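# Separate emitter holder from filter cube, stand both upright

## Task

Take the emitter holder off the filter cube. Then set it upright on the table next to the cube's remaining half, with both pieces resting flat on the table top. The reference image named manual shows the intended result.

## Robot and tools

Robot: two arms, left_arm and right_arm, each with six joints and a two-finger gripper. The left arm's base is on the +y side. Arm names do not match image sides. Base poses in the scene frame: left_arm at (-0.025, +0.355, +0.025) m with quat_wxyz (+1.000, 0, 0, -0.010); right_arm at (+0.005, -0.335, +0.002) m with quat_wxyz (+1.000, 0, 0, -0.022). A camera stand is fixed behind the arms.

Frames: the scene frame has its origin at table height, halfway between the nominal bases, with +z up and +x pointing out over the table. Fixed cameras and the table use the scene frame. Each arm's hand position, orientation, velocities, targets and wrist-camera pose are given in that arm's own base frame. Printed hand poses can be a few centimetres off, and more at long reach. The gripper's fingers point along its +z axis and close along its y axis. end_effector_position is the point between the pads, about 1 cm short of the fingertips.

Row layout: every command row has 14 numbers covering both arms, even when one arm stays still. The first 7 are left_arm and the next 7 are right_arm. Each 7 runs: wrist pitch, elbow, wrist yaw, wrist roll, shoulder, waist, then gripper opening. The six joint numbers are absolute target angles in radians, not offsets. They use the same convention as the Joint positions line. Elbow and wrist pitch are sign-flipped relative to the arm's own convention, both in commands and in results.

Ranges in the arm's own signs are: waist -2.618 to 3.054, shoulder 0.000 to 3.142, elbow 0.000 to 3.142, wrist pitch -1.571 to 1.571, wrist yaw -1.571 to 1.571, wrist roll -2.094 to 2.094. In the numbers you send, the elbow therefore spans -3.142 to 0.000. The real ends can differ by up to 0.059 rad. A call is refused when a target goes more than 0.059 past an end and beyond the joint's current angle. A target past the true end is clipped, and the result may print "joint sent to its limit".

Opening is an absolute value from -1 (closed) to +1 (fully open). To keep a gripper unchanged, repeat its current command, because 0 means half open. Per-step target changes are capped: 0.339 rad for waist, shoulder and elbow, and 2.2 for the wrist joints. Targets that would shift a gripper more than 200 mm are scaled back.

execute_actions(actions, cameras): actions is a list of actions. Each action holds up to 15 rows, one per 1/30 s step, and the last row is held to fill the remaining steps. An empty list returns state plus all camera images. cameras can be a list of names, ["all"], [] or null.

move(target, speed, blend, opening_speed, grip_force, blocking, cameras): target is either one 14-number row or a list of up to 15 rows, all absolute joint angles. All joints are interpolated together, so the grippers trace curves. Nothing steers around obstacles or the other arm.
- speed: the peak rate in rad/s of the joint with the longest way to go, 0.01 to 12.57, default 0.5. Give one value or one per target.
- blend: a radius in rad for rounding intermediate targets. 0 stops at each one.
- opening_speed: the gripper command ramp per second, 0.2 or more. Use it to close gently on fragile parts.
- grip_force: newtons per pad, 10 to 50. Give one value or one per arm. It persists until changed, and lower values close slowly.
- blocking=false: the call returns after about 0.5 s while the motion continues. A new move then takes over from the current point.
The result adds a "move:" line such as done, off_target, moving, held or fault, plus limits=held if steps were withheld. done or off_target says nothing about contact.

wait(seconds): runs the scene for 0 to 10 s with the last commands held. stop(cameras): brakes a running move. zoom_image(camera, region): region is [x0, y0, x1, y1] in pixels of that camera's latest image, at most 504 by 504. Cameras are cam_head_left, cam_head_right, cam_high, cam_low, cam_left_wrist and cam_right_wrist, each 896x504. show_instructions() shows the reference images. finished_scene(scene) ends the current scene, given its number, and cannot be reversed.

Result lines:
- Joint positions and Joint velocities: per arm, in the row order above, then the pad gap in m (0.094 when fully open). "within noise" means effectively still.
- Joint targets: the angles currently being driven toward. Resend these to hold a joint still.
- Tool commands: the current gripper commands.
- grip_measured: the finger opening on the -1..+1 scale. On a hard part it reads slightly below the part's width.
- grip_effort_nm: gripper motor effort, negative when closing. It does not directly indicate a grasp.
- Joint torques: total drive output including gravity, with offsets. Entries 2, 5 and 6 wrap at ±28 N m.
- "joint command not followed": the clearance check changed that arm's targets.
- MOTOR HOT: heat is building. An over-temperature fault folds that arm away for the rest of the scene.

Precautions:
- Keep both parts on the table and never drop anything from a height.
- Release parts only once they are still.
- Avoid fast impacts and hard presses against the table or fixtures.
- Never let the arms collide or press on each other, and never close one gripper on the other's fingers.
- Avoid straining the wrist-camera cables.
- Avoid long stretched-out holds and pushing at unreachable poses, which heat the motors.
- Loose objects may sometimes get nudged, so recheck before grasping.
- The final state must hold without the robot: holder upright and both parts flat.

Each tool is called after "Call:" as name([rows], argument=value, ...), one row to a line, values as JSON.

Reference images:

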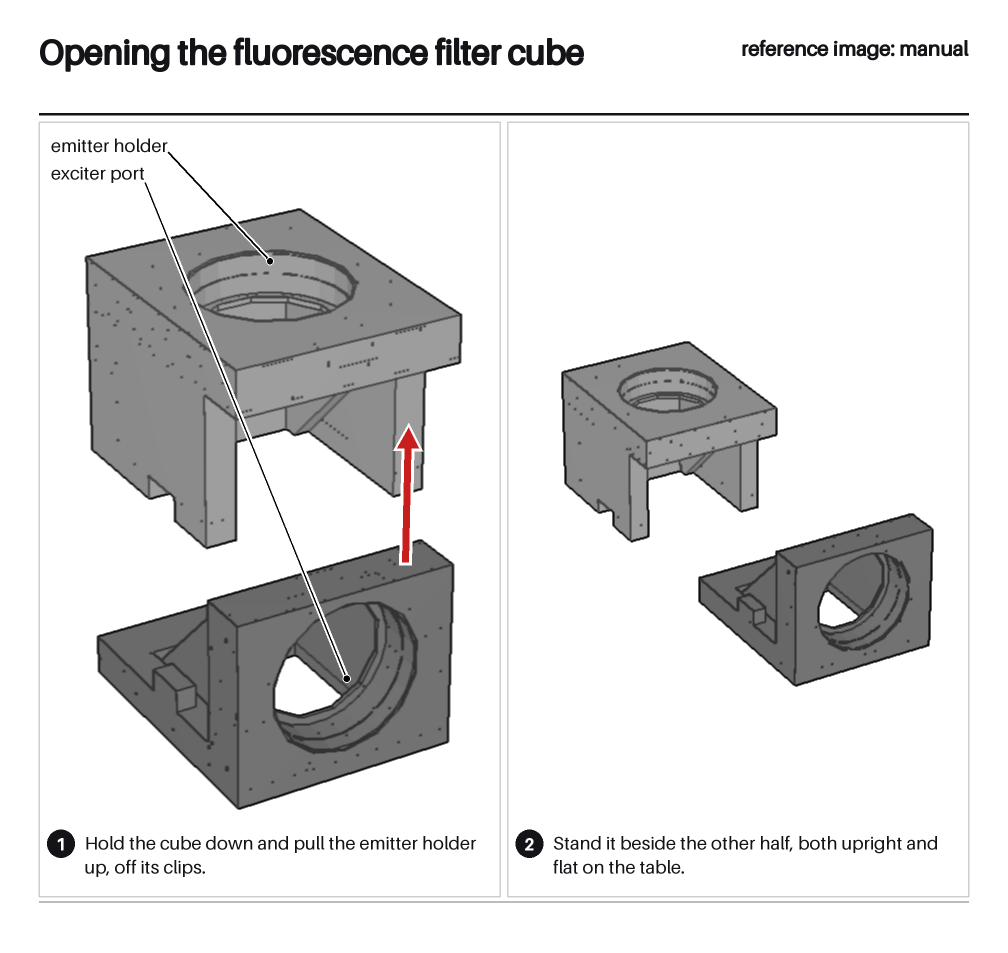

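## Session

Call:
execute_actions(actions=[])

Scene clock: 0.00 s.
left_arm: end_effector_position=(+0.3882, -0.0015, +0.3983) grip_measured=+1.000 grip_effort_nm=n/a end_effector_quat_wxyz=(+0.696, +0.000, +0.718, -0.010) | right_arm: end_effector_position=(+0.4113, -0.0020, +0.1383) grip_measured=+1.000 grip_effort_nm=n/a end_effector_quat_wxyz=(+0.613, +0.024, +0.787, -0.064)
Joint names: [wrist pitch, elbow, wrist yaw, wrist roll, shoulder, waist]
Joint positions: left_arm=[0.017 -1.05 0.016 -0.013 1.064 0.001 0.094] | right_arm=[-0.799 -0.433 0.215 -0.019 1.481 0.086 0.094]
Joint velocities: within noise
Joint torques (N m): no reading
Heat: left arm: 22 °C; right arm: 23 °C.
Joint targets: left_arm=[0.019 -1.059 0.016 -0.014 1.056 0.001] | right_arm=[-0.800 -0.441 0.217 -0.020 1.473 0.086]
Tool commands: left_gripper/opening=+1.0 right_gripper/opening=+1.0

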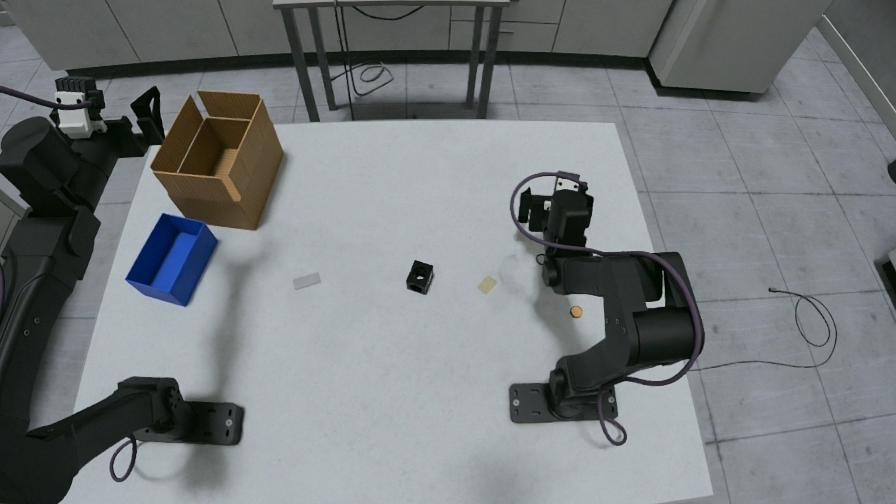

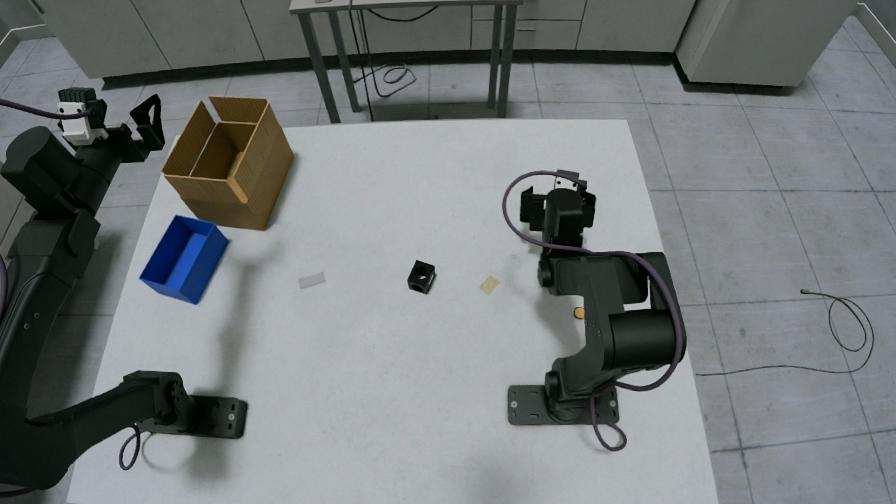

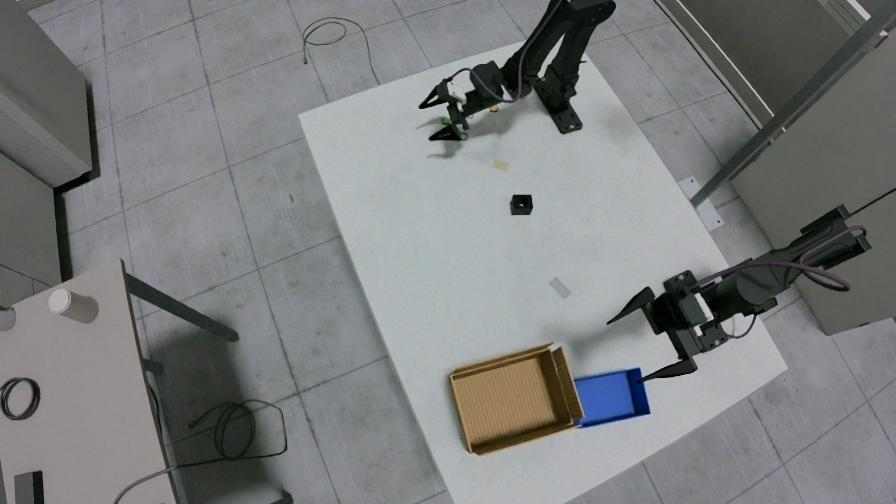

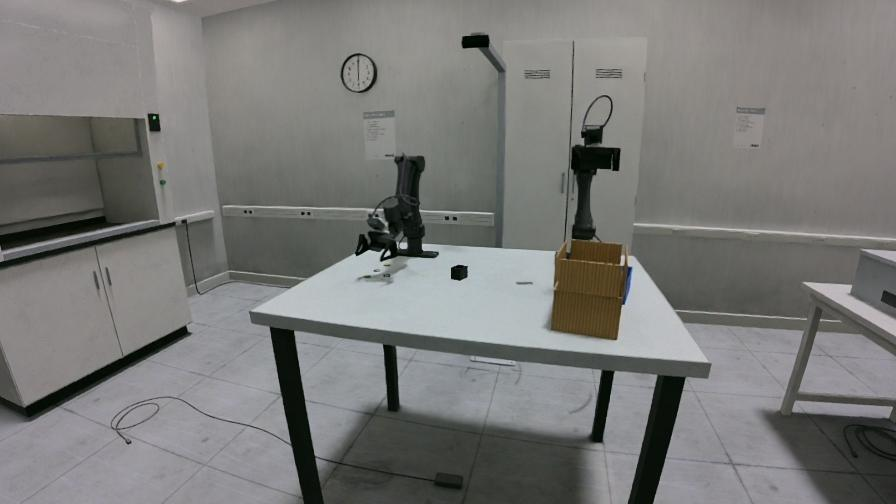

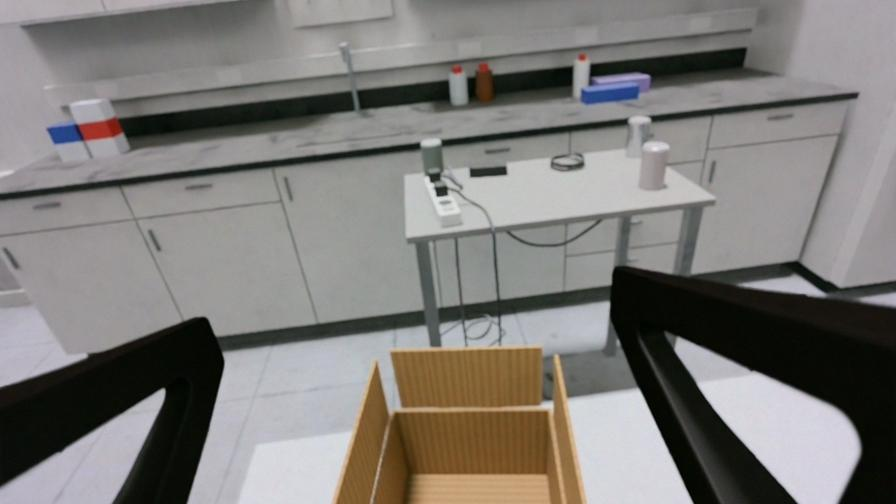

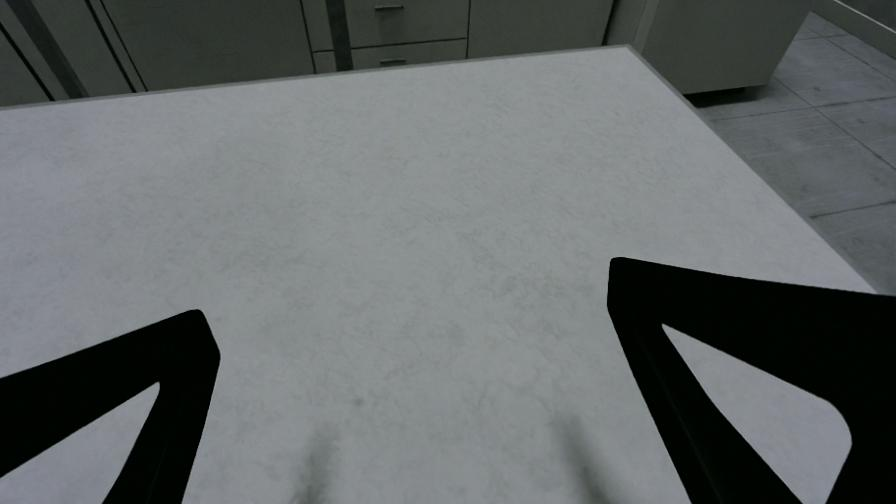

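Call:
zoom_image(camera="cam_head_left", region=[390, 240, 450, 310])

Call:
zoom_image(camera="cam_high", region=[490, 170, 560, 230])

Call:
zoom_image(camera="cam_low", region=[430, 250, 490, 290])

Call:
zoom_image(camera="cam_head_right", region=[390, 240, 450, 310])

Scaled by 7.200 from the camera's 896x504 image, which has a finer 1280x720 frame.

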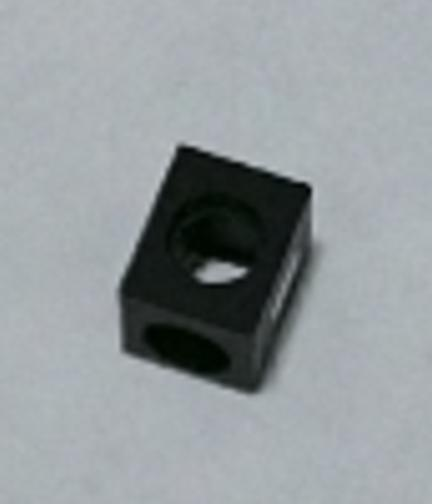

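Scaled by 7.200 from the camera's 896x504 image, which has a finer 1280x720 frame.

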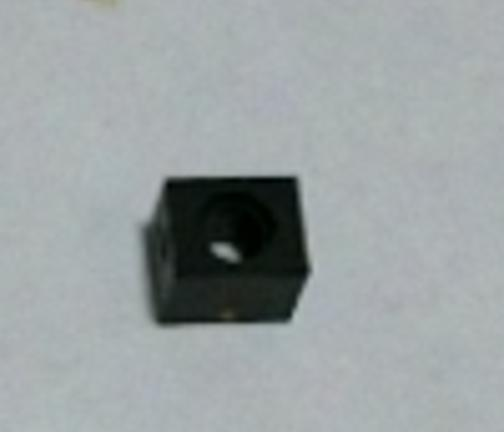

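Scaled by 8.400 from the camera's 896x504 image, which has a finer 1280x720 frame.

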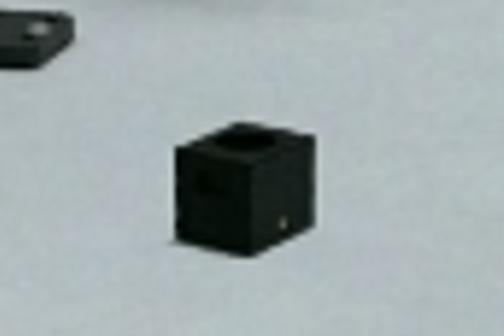

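Scaled by 7.200 from the camera's 896x504 image, which has a finer 1280x720 frame.

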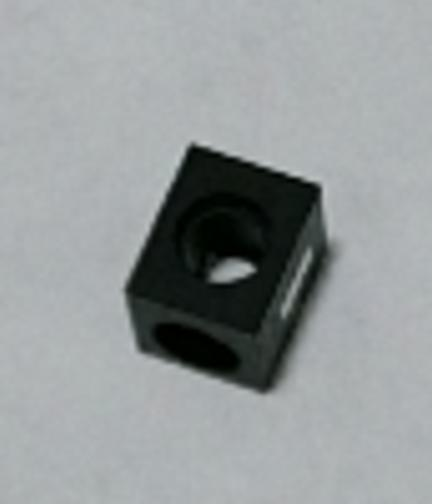

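Call:
move(target=[0.019,-1.059,0.016,-0.014,1.056,0.001,1,1.46,-1.80,0,1.164,1.911,0.859,1], speed=1.2, cameras=["cam_head_left","cam_high","cam_right_wrist"])

Scene clock: 12.30 s.
left_arm: end_effector_position=(+0.3882, -0.0015, +0.3983) grip_measured=+1.000 grip_effort_nm=0.06 end_effector_quat_wxyz=(+0.696, +0.000, +0.718, -0.010) | right_arm: end_effector_position=(+0.2353, +0.2738, +0.1498) grip_measured=+1.000 grip_effort_nm=0.01 end_effector_quat_wxyz=(+0.007, +0.147, +0.989, +0.013)
Joint names: [wrist pitch, elbow, wrist yaw, wrist roll, shoulder, waist]
Joint positions: left_arm=[0.017 -1.05 0.016 -0.013 1.064 0.001 0.094] | right_arm=[1.425 -1.776 -0.002 1.152 1.892 0.857 0.094]
Joint torques (N m): left_arm=[-2.01 -6.58 -0.02 -0.03 -2.84 0.06] | right_arm=[0.04 -8.35 0.03 0.08 -7.51 0.05]
Heat: left arm: 25 °C; right arm: 23 °C.
Joint targets: left_arm=[0.019 -1.059 0.016 -0.014 1.056 0.001] | right_arm=[1.460 -1.800 0.000 1.164 1.911 0.859]
move: done
Images, in order (width x height): cam_head_left 896x504, cam_high 896x504, cam_right_wrist 896x504.

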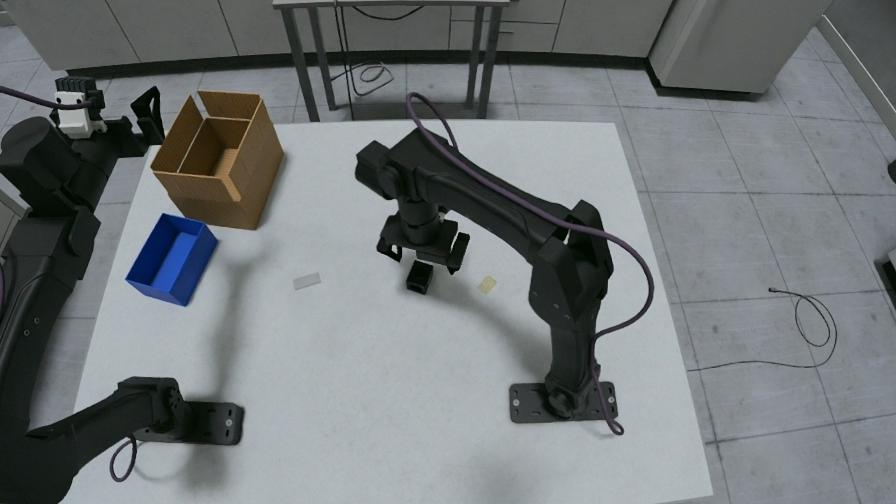

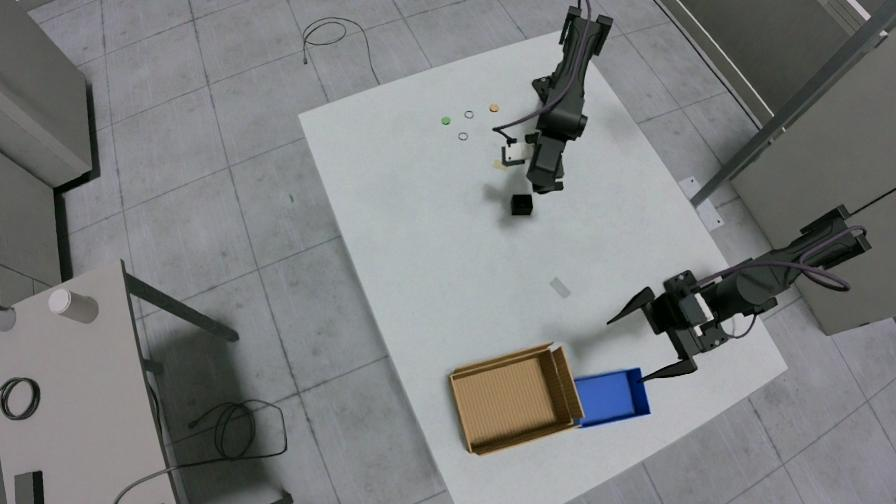

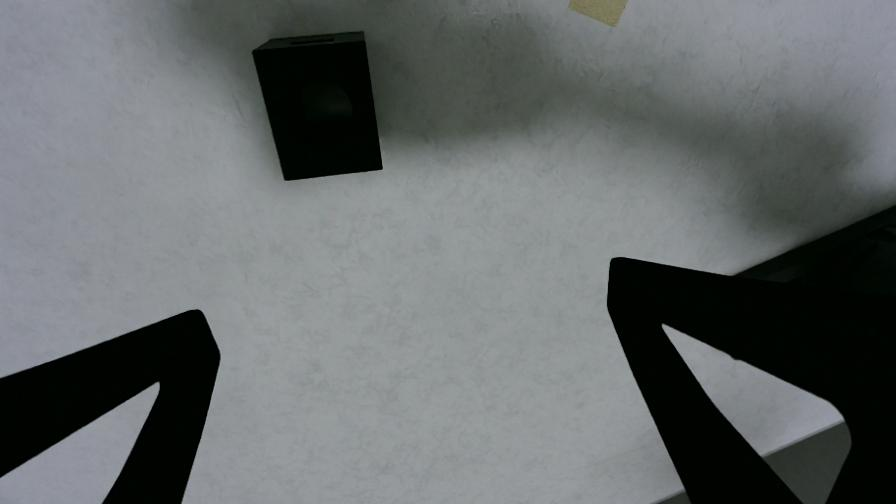

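Call:
move(target=[0.019,-1.059,0.016,-0.014,1.056,0.001,1,1.505,-2.04,0,1.128,2.135,0.813,1], speed=0.6, cameras=["cam_head_left","cam_high","cam_right_wrist"])

Call:
zoom_image(camera="cam_right_wrist", region=[200, 0, 704, 500])

Scene clock: 16.07 s.
left_arm: end_effector_position=(+0.3882, -0.0015, +0.3983) grip_measured=+1.000 grip_effort_nm=0.05 end_effector_quat_wxyz=(+0.696, +0.000, +0.718, -0.010) | right_arm: end_effector_position=(+0.2773, +0.2978, +0.1271) grip_measured=+1.000 grip_effort_nm=0.01 end_effector_quat_wxyz=(-0.002, +0.156, +0.988, +0.000)
Joint names: [wrist pitch, elbow, wrist yaw, wrist roll, shoulder, waist]
Joint positions: left_arm=[0.017 -1.05 0.016 -0.013 1.064 0.001 0.094] | right_arm=[1.469 -2.016 -0.003 1.13 2.121 0.817 0.094]
Joint torques (N m): left_arm=[-2 -6.61 -0.02 -0.03 -2.84 0.09] | right_arm=[0.05 -8.23 0.02 -0.07 -9.72 -0.42]
Heat: left arm: 26 °C; right arm: 23 °C.
Joint targets: left_arm=[0.019 -1.059 0.016 -0.014 1.056 0.001] | right_arm=[1.505 -2.040 0.000 1.128 2.135 0.813]
move: off_target (right_arm); right_arm: the wrist pitch is farthest, 0.036 rad from its target
Images, in order (width x height): cam_head_left 896x504, cam_high 896x504, cam_right_wrist 896x504.

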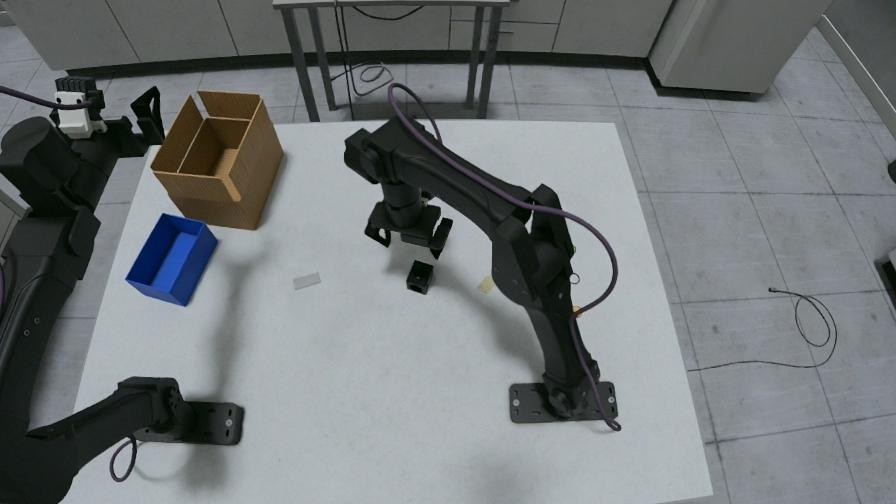

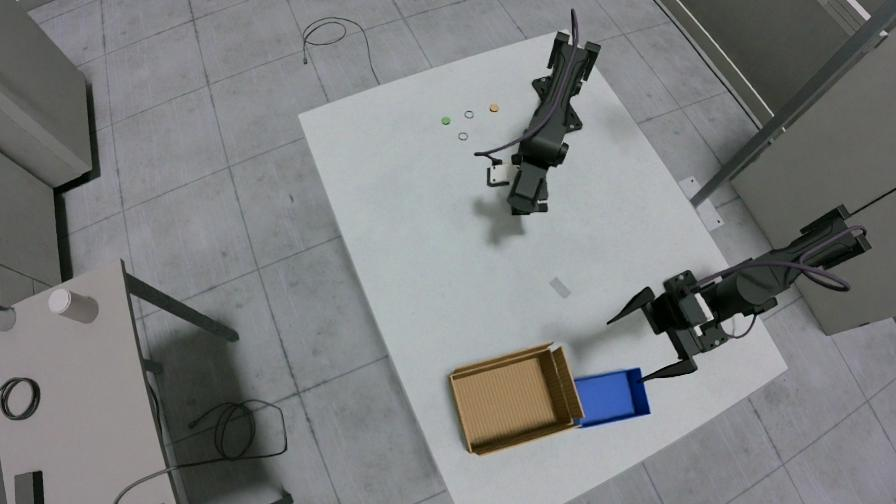

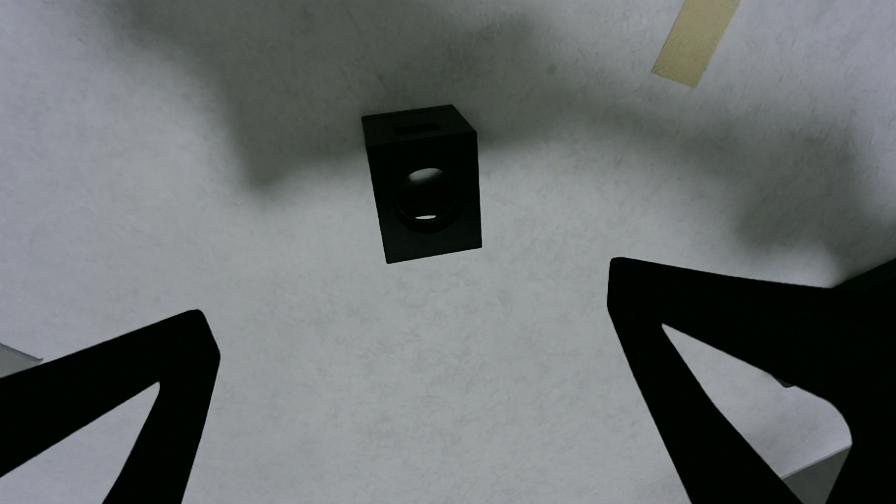

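Scaled by 1.000.

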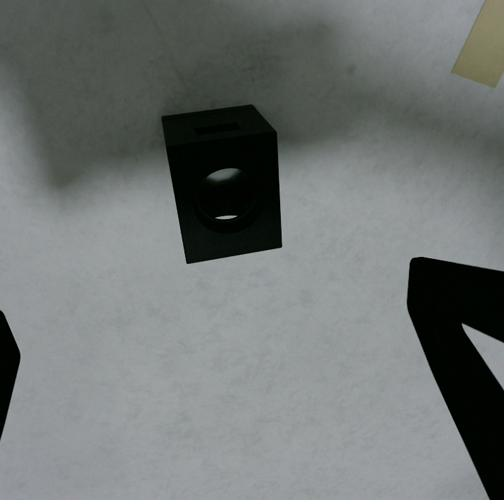

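Call:
move(target=[-0.332,-0.847,-0.976,-0.764,2.036,-1.46,1,1.505,-2.04,0,1.128,2.135,0.813,1], speed=1.0, cameras=["cam_head_left","cam_head_right","cam_left_wrist","cam_right_wrist"])

Call:
zoom_image(camera="cam_head_left", region=[330, 200, 480, 340])

Scene clock: 20.50 s.
left_arm: end_effector_position=(+0.1911, -0.3787, +0.0165) grip_measured=+0.999 grip_effort_nm=0.10 end_effector_quat_wxyz=(+0.526, +0.139, +0.835, -0.080) | right_arm: end_effector_position=(+0.2762, +0.2923, +0.1109) grip_measured=+1.000 grip_effort_nm=0.02 end_effector_quat_wxyz=(-0.019, +0.152, +0.988, -0.027)
Joint names: [wrist pitch, elbow, wrist yaw, wrist roll, shoulder, waist]
Joint positions: left_arm=[-0.332 -0.843 -0.964 -0.752 2.039 -1.463 0.094] | right_arm=[1.491 -2.019 -0.001 1.116 2.166 0.811 0.094]
Joint torques (N m): left_arm=[-1.39 -3.84 -0.49 -0.17 -8.13 0.25] | right_arm=[-0.01 -7.76 0 0.11 -13.72 0.13]
Heat: left arm: 26 °C; right arm: 23 °C.
Joint targets: left_arm=[-0.332 -0.847 -0.976 -0.764 2.036 -1.460] | right_arm=[1.505 -2.040 0.000 1.128 2.135 0.813]
move: done
Images, in order (width x height): cam_head_left 896x504, cam_head_right 896x504, cam_left_wrist 896x504, cam_right_wrist 896x504.

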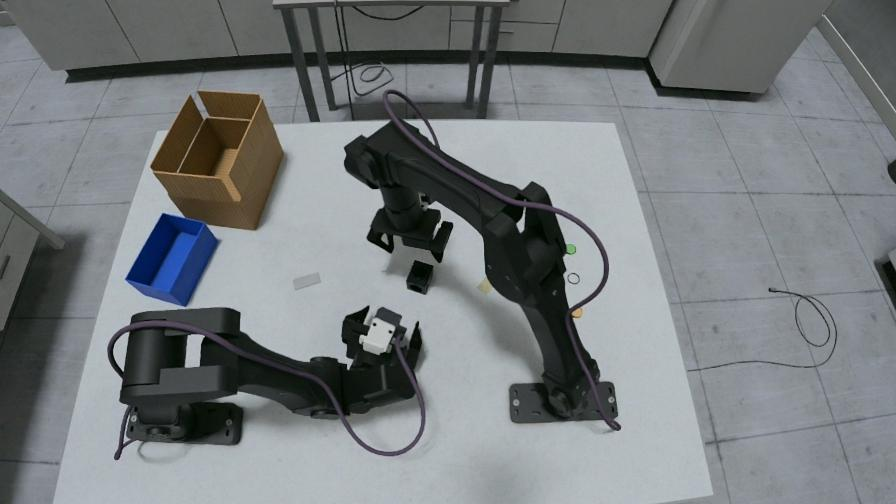

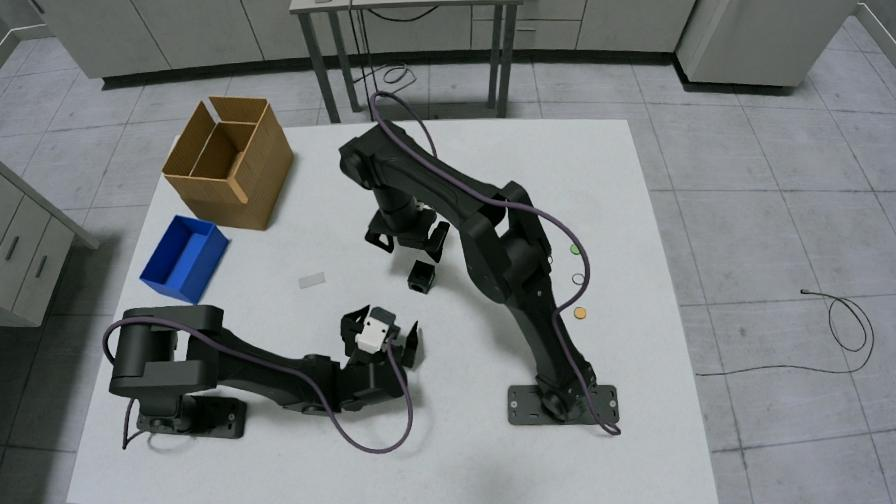

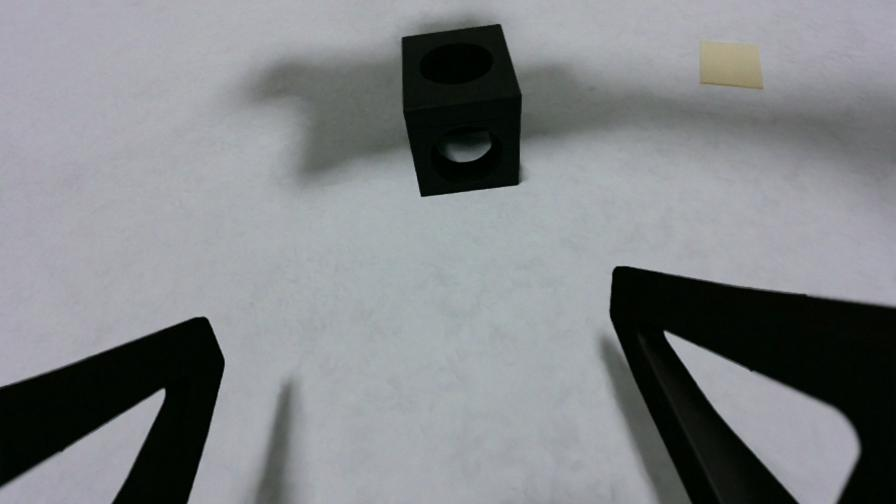

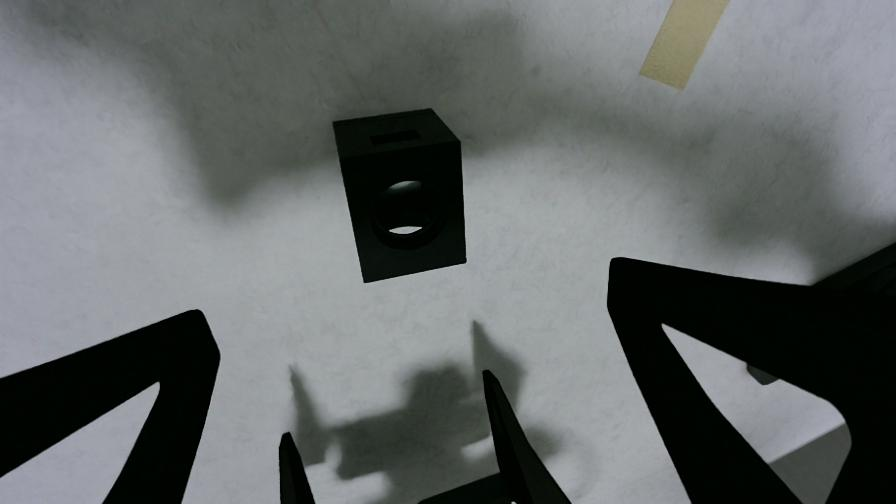

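Scaled by 3.360 from the camera's 896x504 image, which has a finer 1280x720 frame.

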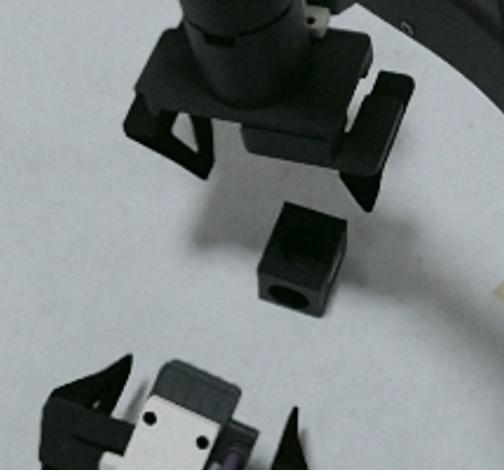

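Call:
move(target=[-0.444,-0.989,-0.935,-0.659,2.20,-1.387,1,1.505,-2.04,0,1.128,2.10,0.813,1], speed=0.4, cameras=["cam_head_left","cam_left_wrist","cam_right_wrist"])

Scene clock: 24.63 s.
left_arm: end_effector_position=(+0.2226, -0.4066, +0.0025) grip_measured=+0.999 grip_effort_nm=0.10 end_effector_quat_wxyz=(+0.533, +0.132, +0.832, -0.079) | right_arm: end_effector_position=(+0.2762, +0.2926, +0.1200) grip_measured=+1.000 grip_effort_nm=0.02 end_effector_quat_wxyz=(-0.013, +0.152, +0.988, -0.017)
Joint names: [wrist pitch, elbow, wrist yaw, wrist roll, shoulder, waist]
Joint positions: left_arm=[-0.429 -0.97 -0.933 -0.662 2.179 -1.39 0.094] | right_arm=[1.491 -2.019 -0.001 1.116 2.142 0.811 0.094]
Joint torques (N m): left_arm=[-1.65 -5.14 -0.33 -0.02 -7.5 0.32] | right_arm=[-0.07 -7.91 0 0.1 -14.57 0.12]
Heat: left arm: 26 °C; right arm: 23 °C.
Joint targets: left_arm=[-0.444 -0.989 -0.935 -0.659 2.200 -1.387] | right_arm=[1.505 -2.040 0.000 1.128 2.100 0.813]
move: off_target (right_arm); right_arm: the shoulder is farthest, 0.042 rad from its target
Images, in order (width x height): cam_head_left 896x504, cam_left_wrist 896x504, cam_right_wrist 896x504.

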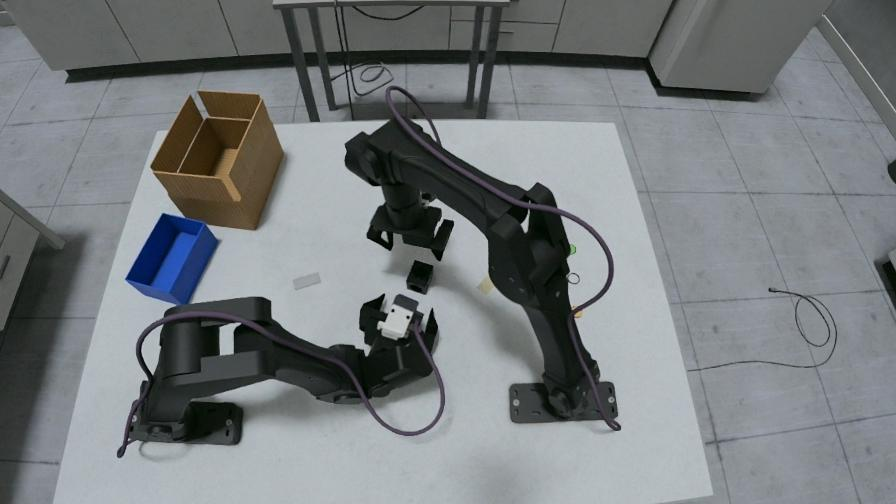

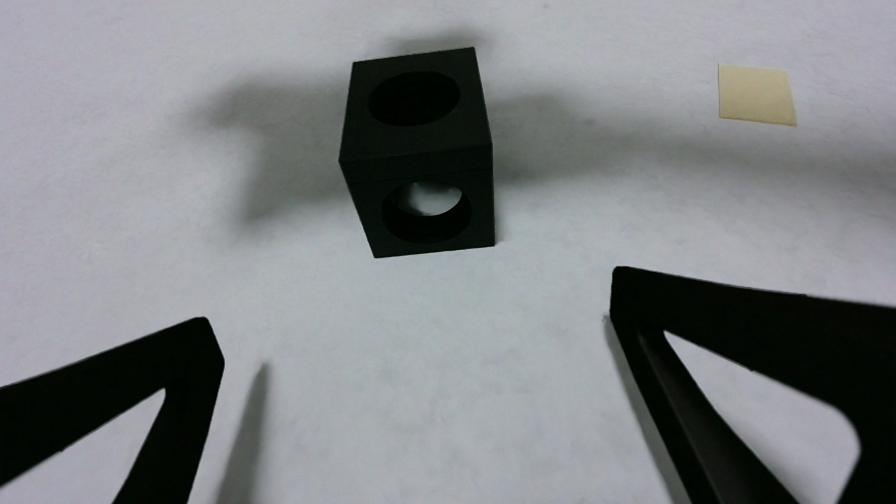

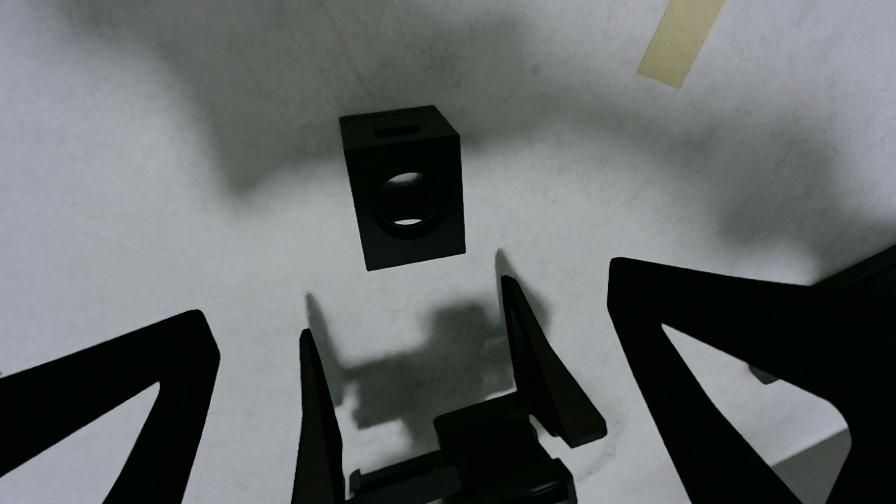

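Call:
move(target=[-0.485,-1.111,-0.856,-0.555,2.284,-1.289,1,1.505,-2.04,0,1.128,2.10,0.813,1], speed=0.3, cameras=["cam_left_wrist","cam_right_wrist"])

Scene clock: 26.67 s.
left_arm: end_effector_position=(+0.2665, -0.4263, +0.0002) grip_measured=+0.999 grip_effort_nm=0.11 end_effector_quat_wxyz=(+0.532, +0.130, +0.833, -0.081) | right_arm: end_effector_position=(+0.2762, +0.2926, +0.1200) grip_measured=+1.000 grip_effort_nm=0.02 end_effector_quat_wxyz=(-0.013, +0.152, +0.988, -0.017)
Joint names: [wrist pitch, elbow, wrist yaw, wrist roll, shoulder, waist]
Joint positions: left_arm=[-0.47 -1.092 -0.856 -0.558 2.258 -1.289 0.094] | right_arm=[1.491 -2.019 -0.001 1.116 2.142 0.811 0.094]
Joint torques (N m): left_arm=[-1.79 -5.35 -0.29 0.02 -8.01 0.03] | right_arm=[-0.06 -7.84 0 0.11 -14.53 0.09]
Heat: left arm: 26 °C; right arm: 23 °C.
Joint targets: left_arm=[-0.485 -1.111 -0.856 -0.555 2.284 -1.289] | right_arm=[1.505 -2.040 0.000 1.128 2.100 0.813]
move: off_target (right_arm); right_arm: the shoulder is farthest, 0.042 rad from its target
Images, in order (width x height): cam_left_wrist 896x504, cam_right_wrist 896x504.

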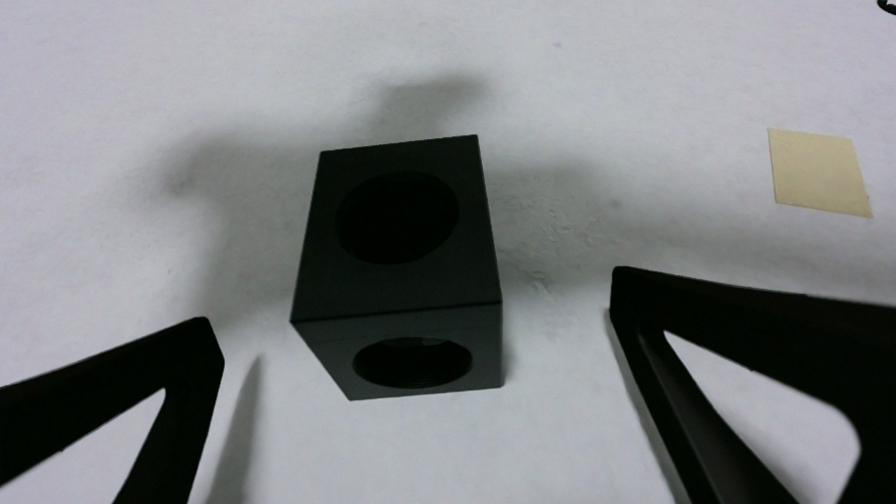

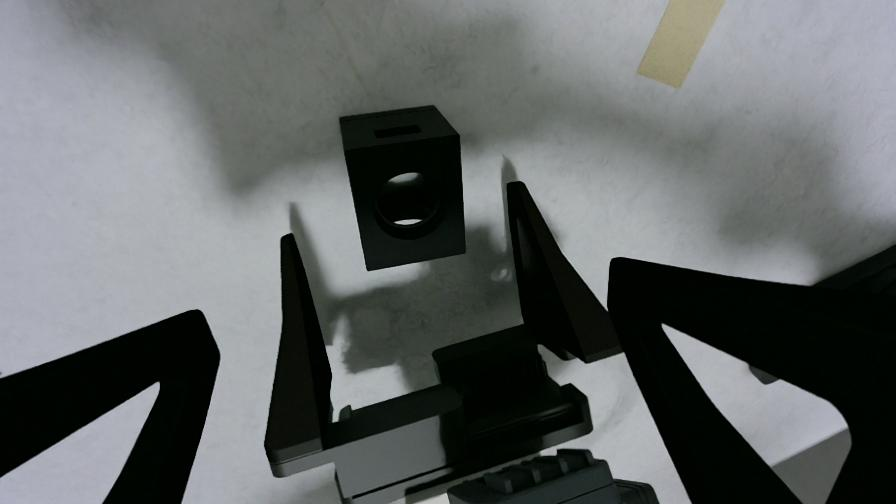

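Call:
move(target=[-0.506,-1.094,-0.868,-0.570,2.300,-1.305,1,1.505,-2.04,0,1.128,2.10,0.813,1], speed=0.3, cameras=["cam_left_wrist","cam_right_wrist"])

Scene clock: 29.03 s.
left_arm: end_effector_position=(+0.2623, -0.4295, -0.0046) grip_measured=+0.999 grip_effort_nm=0.10 end_effector_quat_wxyz=(+0.532, +0.133, +0.832, -0.085) | right_arm: end_effector_position=(+0.2762, +0.2926, +0.1200) grip_measured=+1.000 grip_effort_nm=0.02 end_effector_quat_wxyz=(-0.013, +0.152, +0.988, -0.017)
Joint names: [wrist pitch, elbow, wrist yaw, wrist roll, shoulder, waist]
Joint positions: left_arm=[-0.491 -1.092 -0.856 -0.559 2.275 -1.298 0.094] | right_arm=[1.491 -2.019 -0.001 1.116 2.142 0.811 0.094]
Joint torques (N m): left_arm=[-1.68 -3.95 -0.43 -0.2 -8.09 -0.43] | right_arm=[-0.06 -7.87 0.02 0.1 -14.52 0.17]
Heat: left arm: 26 °C; right arm: 23 °C.
Joint targets: left_arm=[-0.506 -1.094 -0.868 -0.570 2.300 -1.305] | right_arm=[1.505 -2.040 0.000 1.128 2.100 0.813]
move: off_target (right_arm); right_arm: the shoulder is farthest, 0.042 rad from its target
Images, in order (width x height): cam_left_wrist 896x504, cam_right_wrist 896x504.

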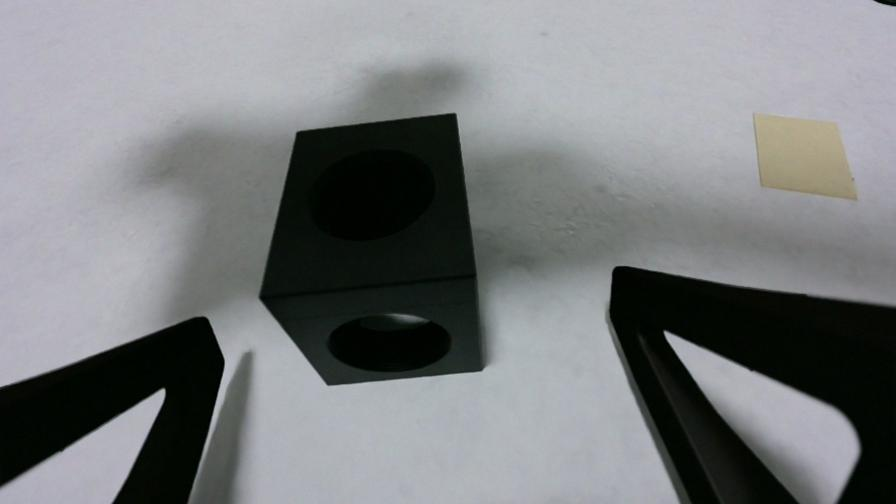

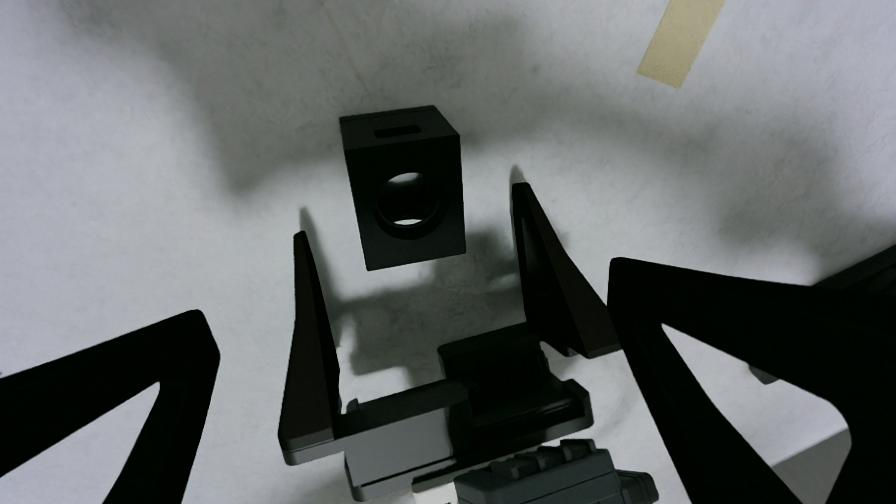

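Call:
move(target=[-0.530,-1.071,-0.872,-0.575,2.303,-1.305,1,1.505,-2.04,0,1.128,2.10,0.813,1], speed=0.3, cameras=["cam_left_wrist","cam_right_wrist"])

Scene clock: 46.53 s.
left_arm: end_effector_position=(+0.2623, -0.4280, -0.0044) grip_measured=+0.999 grip_effort_nm=0.10 end_effector_quat_wxyz=(+0.535, +0.127, +0.830, -0.090) | right_arm: end_effector_position=(+0.2762, +0.2926, +0.1200) grip_measured=+1.000 grip_effort_nm=0.02 end_effector_quat_wxyz=(-0.013, +0.152, +0.988, -0.017)
Joint names: [wrist pitch, elbow, wrist yaw, wrist roll, shoulder, waist]
Joint positions: left_arm=[-0.515 -1.08 -0.859 -0.564 2.275 -1.298 0.094] | right_arm=[1.491 -2.019 -0.001 1.116 2.142 0.811 0.094]
Joint torques (N m): left_arm=[-1.67 -3 -0.4 -0.16 -7.86 -0.46] | right_arm=[-0.07 -7.91 0 0.11 -14.52 0.17]
Heat: left arm: 26 °C; right arm: 27 °C.
Joint targets: left_arm=[-0.530 -1.071 -0.872 -0.575 2.303 -1.305] | right_arm=[1.505 -2.040 0.000 1.128 2.100 0.813]
move: off_target (right_arm); right_arm: the shoulder is farthest, 0.042 rad from its target
Images, in order (width x height): cam_left_wrist 896x504, cam_right_wrist 896x504.

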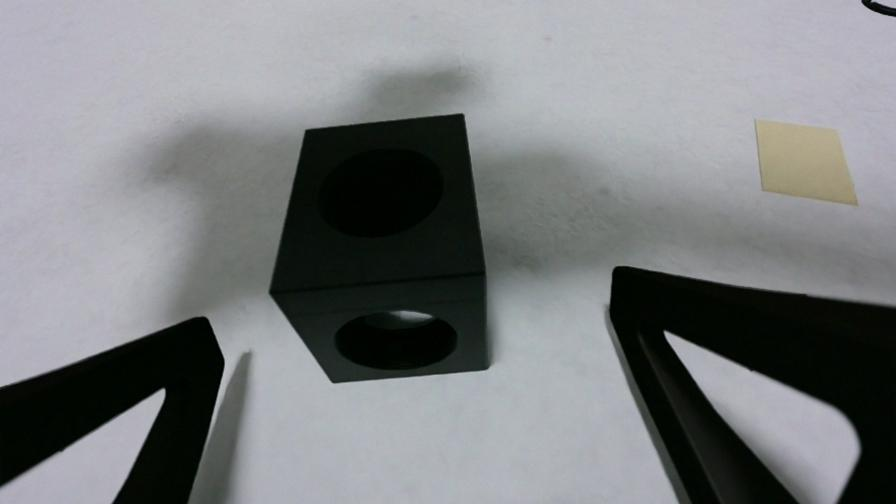

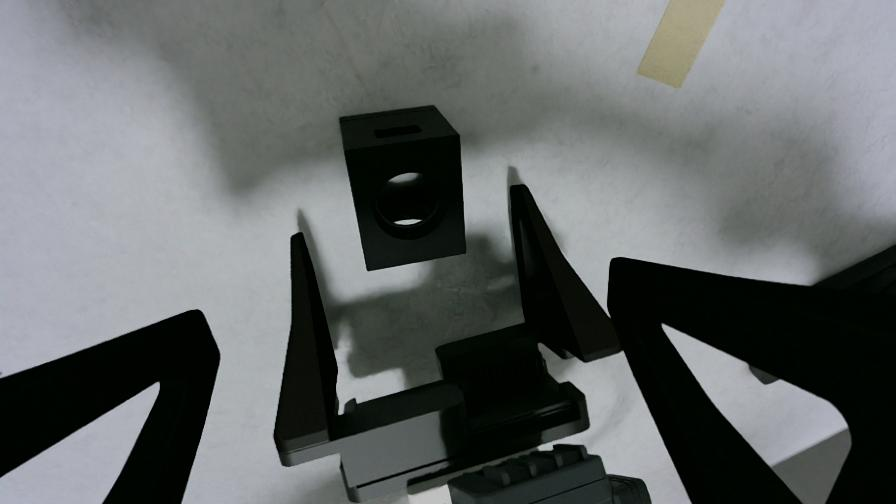

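Call:
move(target=[-0.563,-1.032,-0.883,-0.580,2.299,-1.317,1,1.505,-2.04,0,1.128,2.10,0.813,1], speed=0.3, cameras=["cam_left_wrist","cam_right_wrist"])

Scene clock: 48.47 s.
left_arm: end_effector_position=(+0.2561, -0.4211, -0.0097) grip_measured=+0.999 grip_effort_nm=0.10 end_effector_quat_wxyz=(+0.537, +0.129, +0.829, -0.089) | right_arm: end_effector_position=(+0.2762, +0.2926, +0.1200) grip_measured=+1.000 grip_effort_nm=0.02 end_effector_quat_wxyz=(-0.013, +0.152, +0.988, -0.017)
Joint names: [wrist pitch, elbow, wrist yaw, wrist roll, shoulder, waist]
Joint positions: left_arm=[-0.548 -1.041 -0.87 -0.569 2.275 -1.31 0.094] | right_arm=[1.491 -2.019 -0.001 1.116 2.142 0.811 0.094]
Joint torques (N m): left_arm=[-1.71 -2.89 -0.42 -0.16 -7.98 -0.55] | right_arm=[-0.06 -7.86 0 0.1 -14.61 0.13]
Heat: left arm: 26 °C; right arm: 27 °C.
Joint targets: left_arm=[-0.563 -1.032 -0.883 -0.580 2.299 -1.317] | right_arm=[1.505 -2.040 0.000 1.128 2.100 0.813]
move: off_target (right_arm); right_arm: the shoulder is farthest, 0.042 rad from its target
Images, in order (width x height): cam_left_wrist 896x504, cam_right_wrist 896x504.

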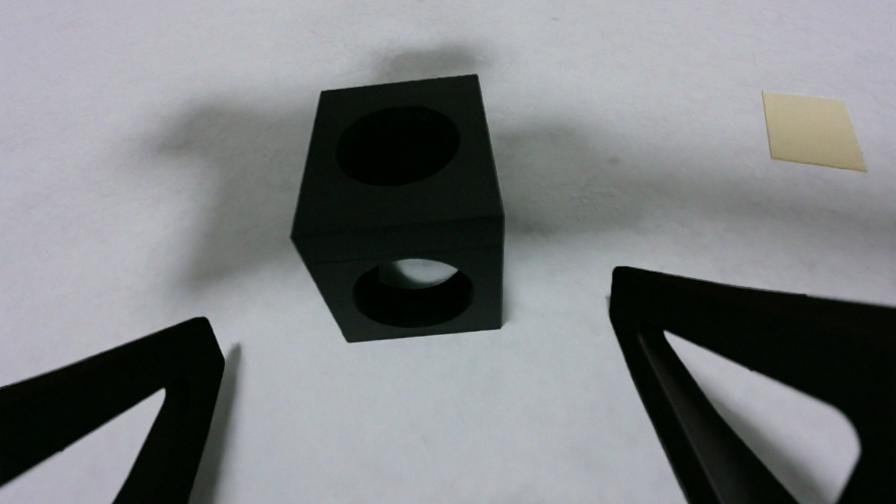

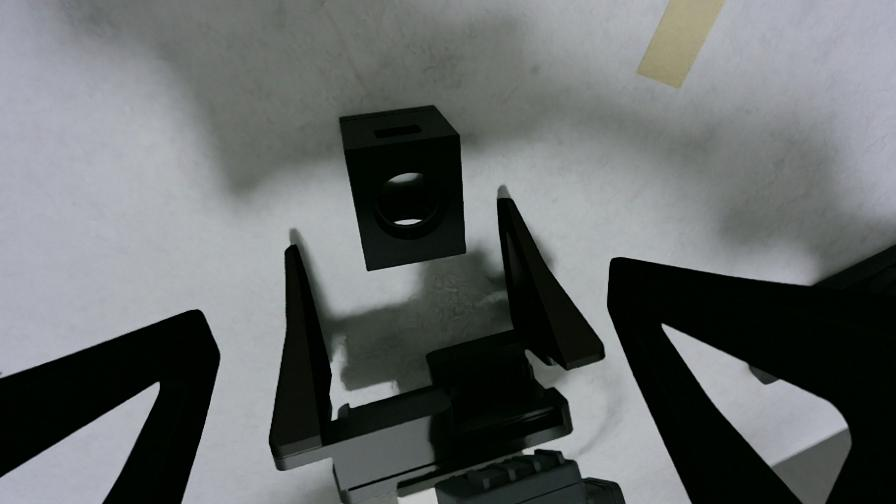

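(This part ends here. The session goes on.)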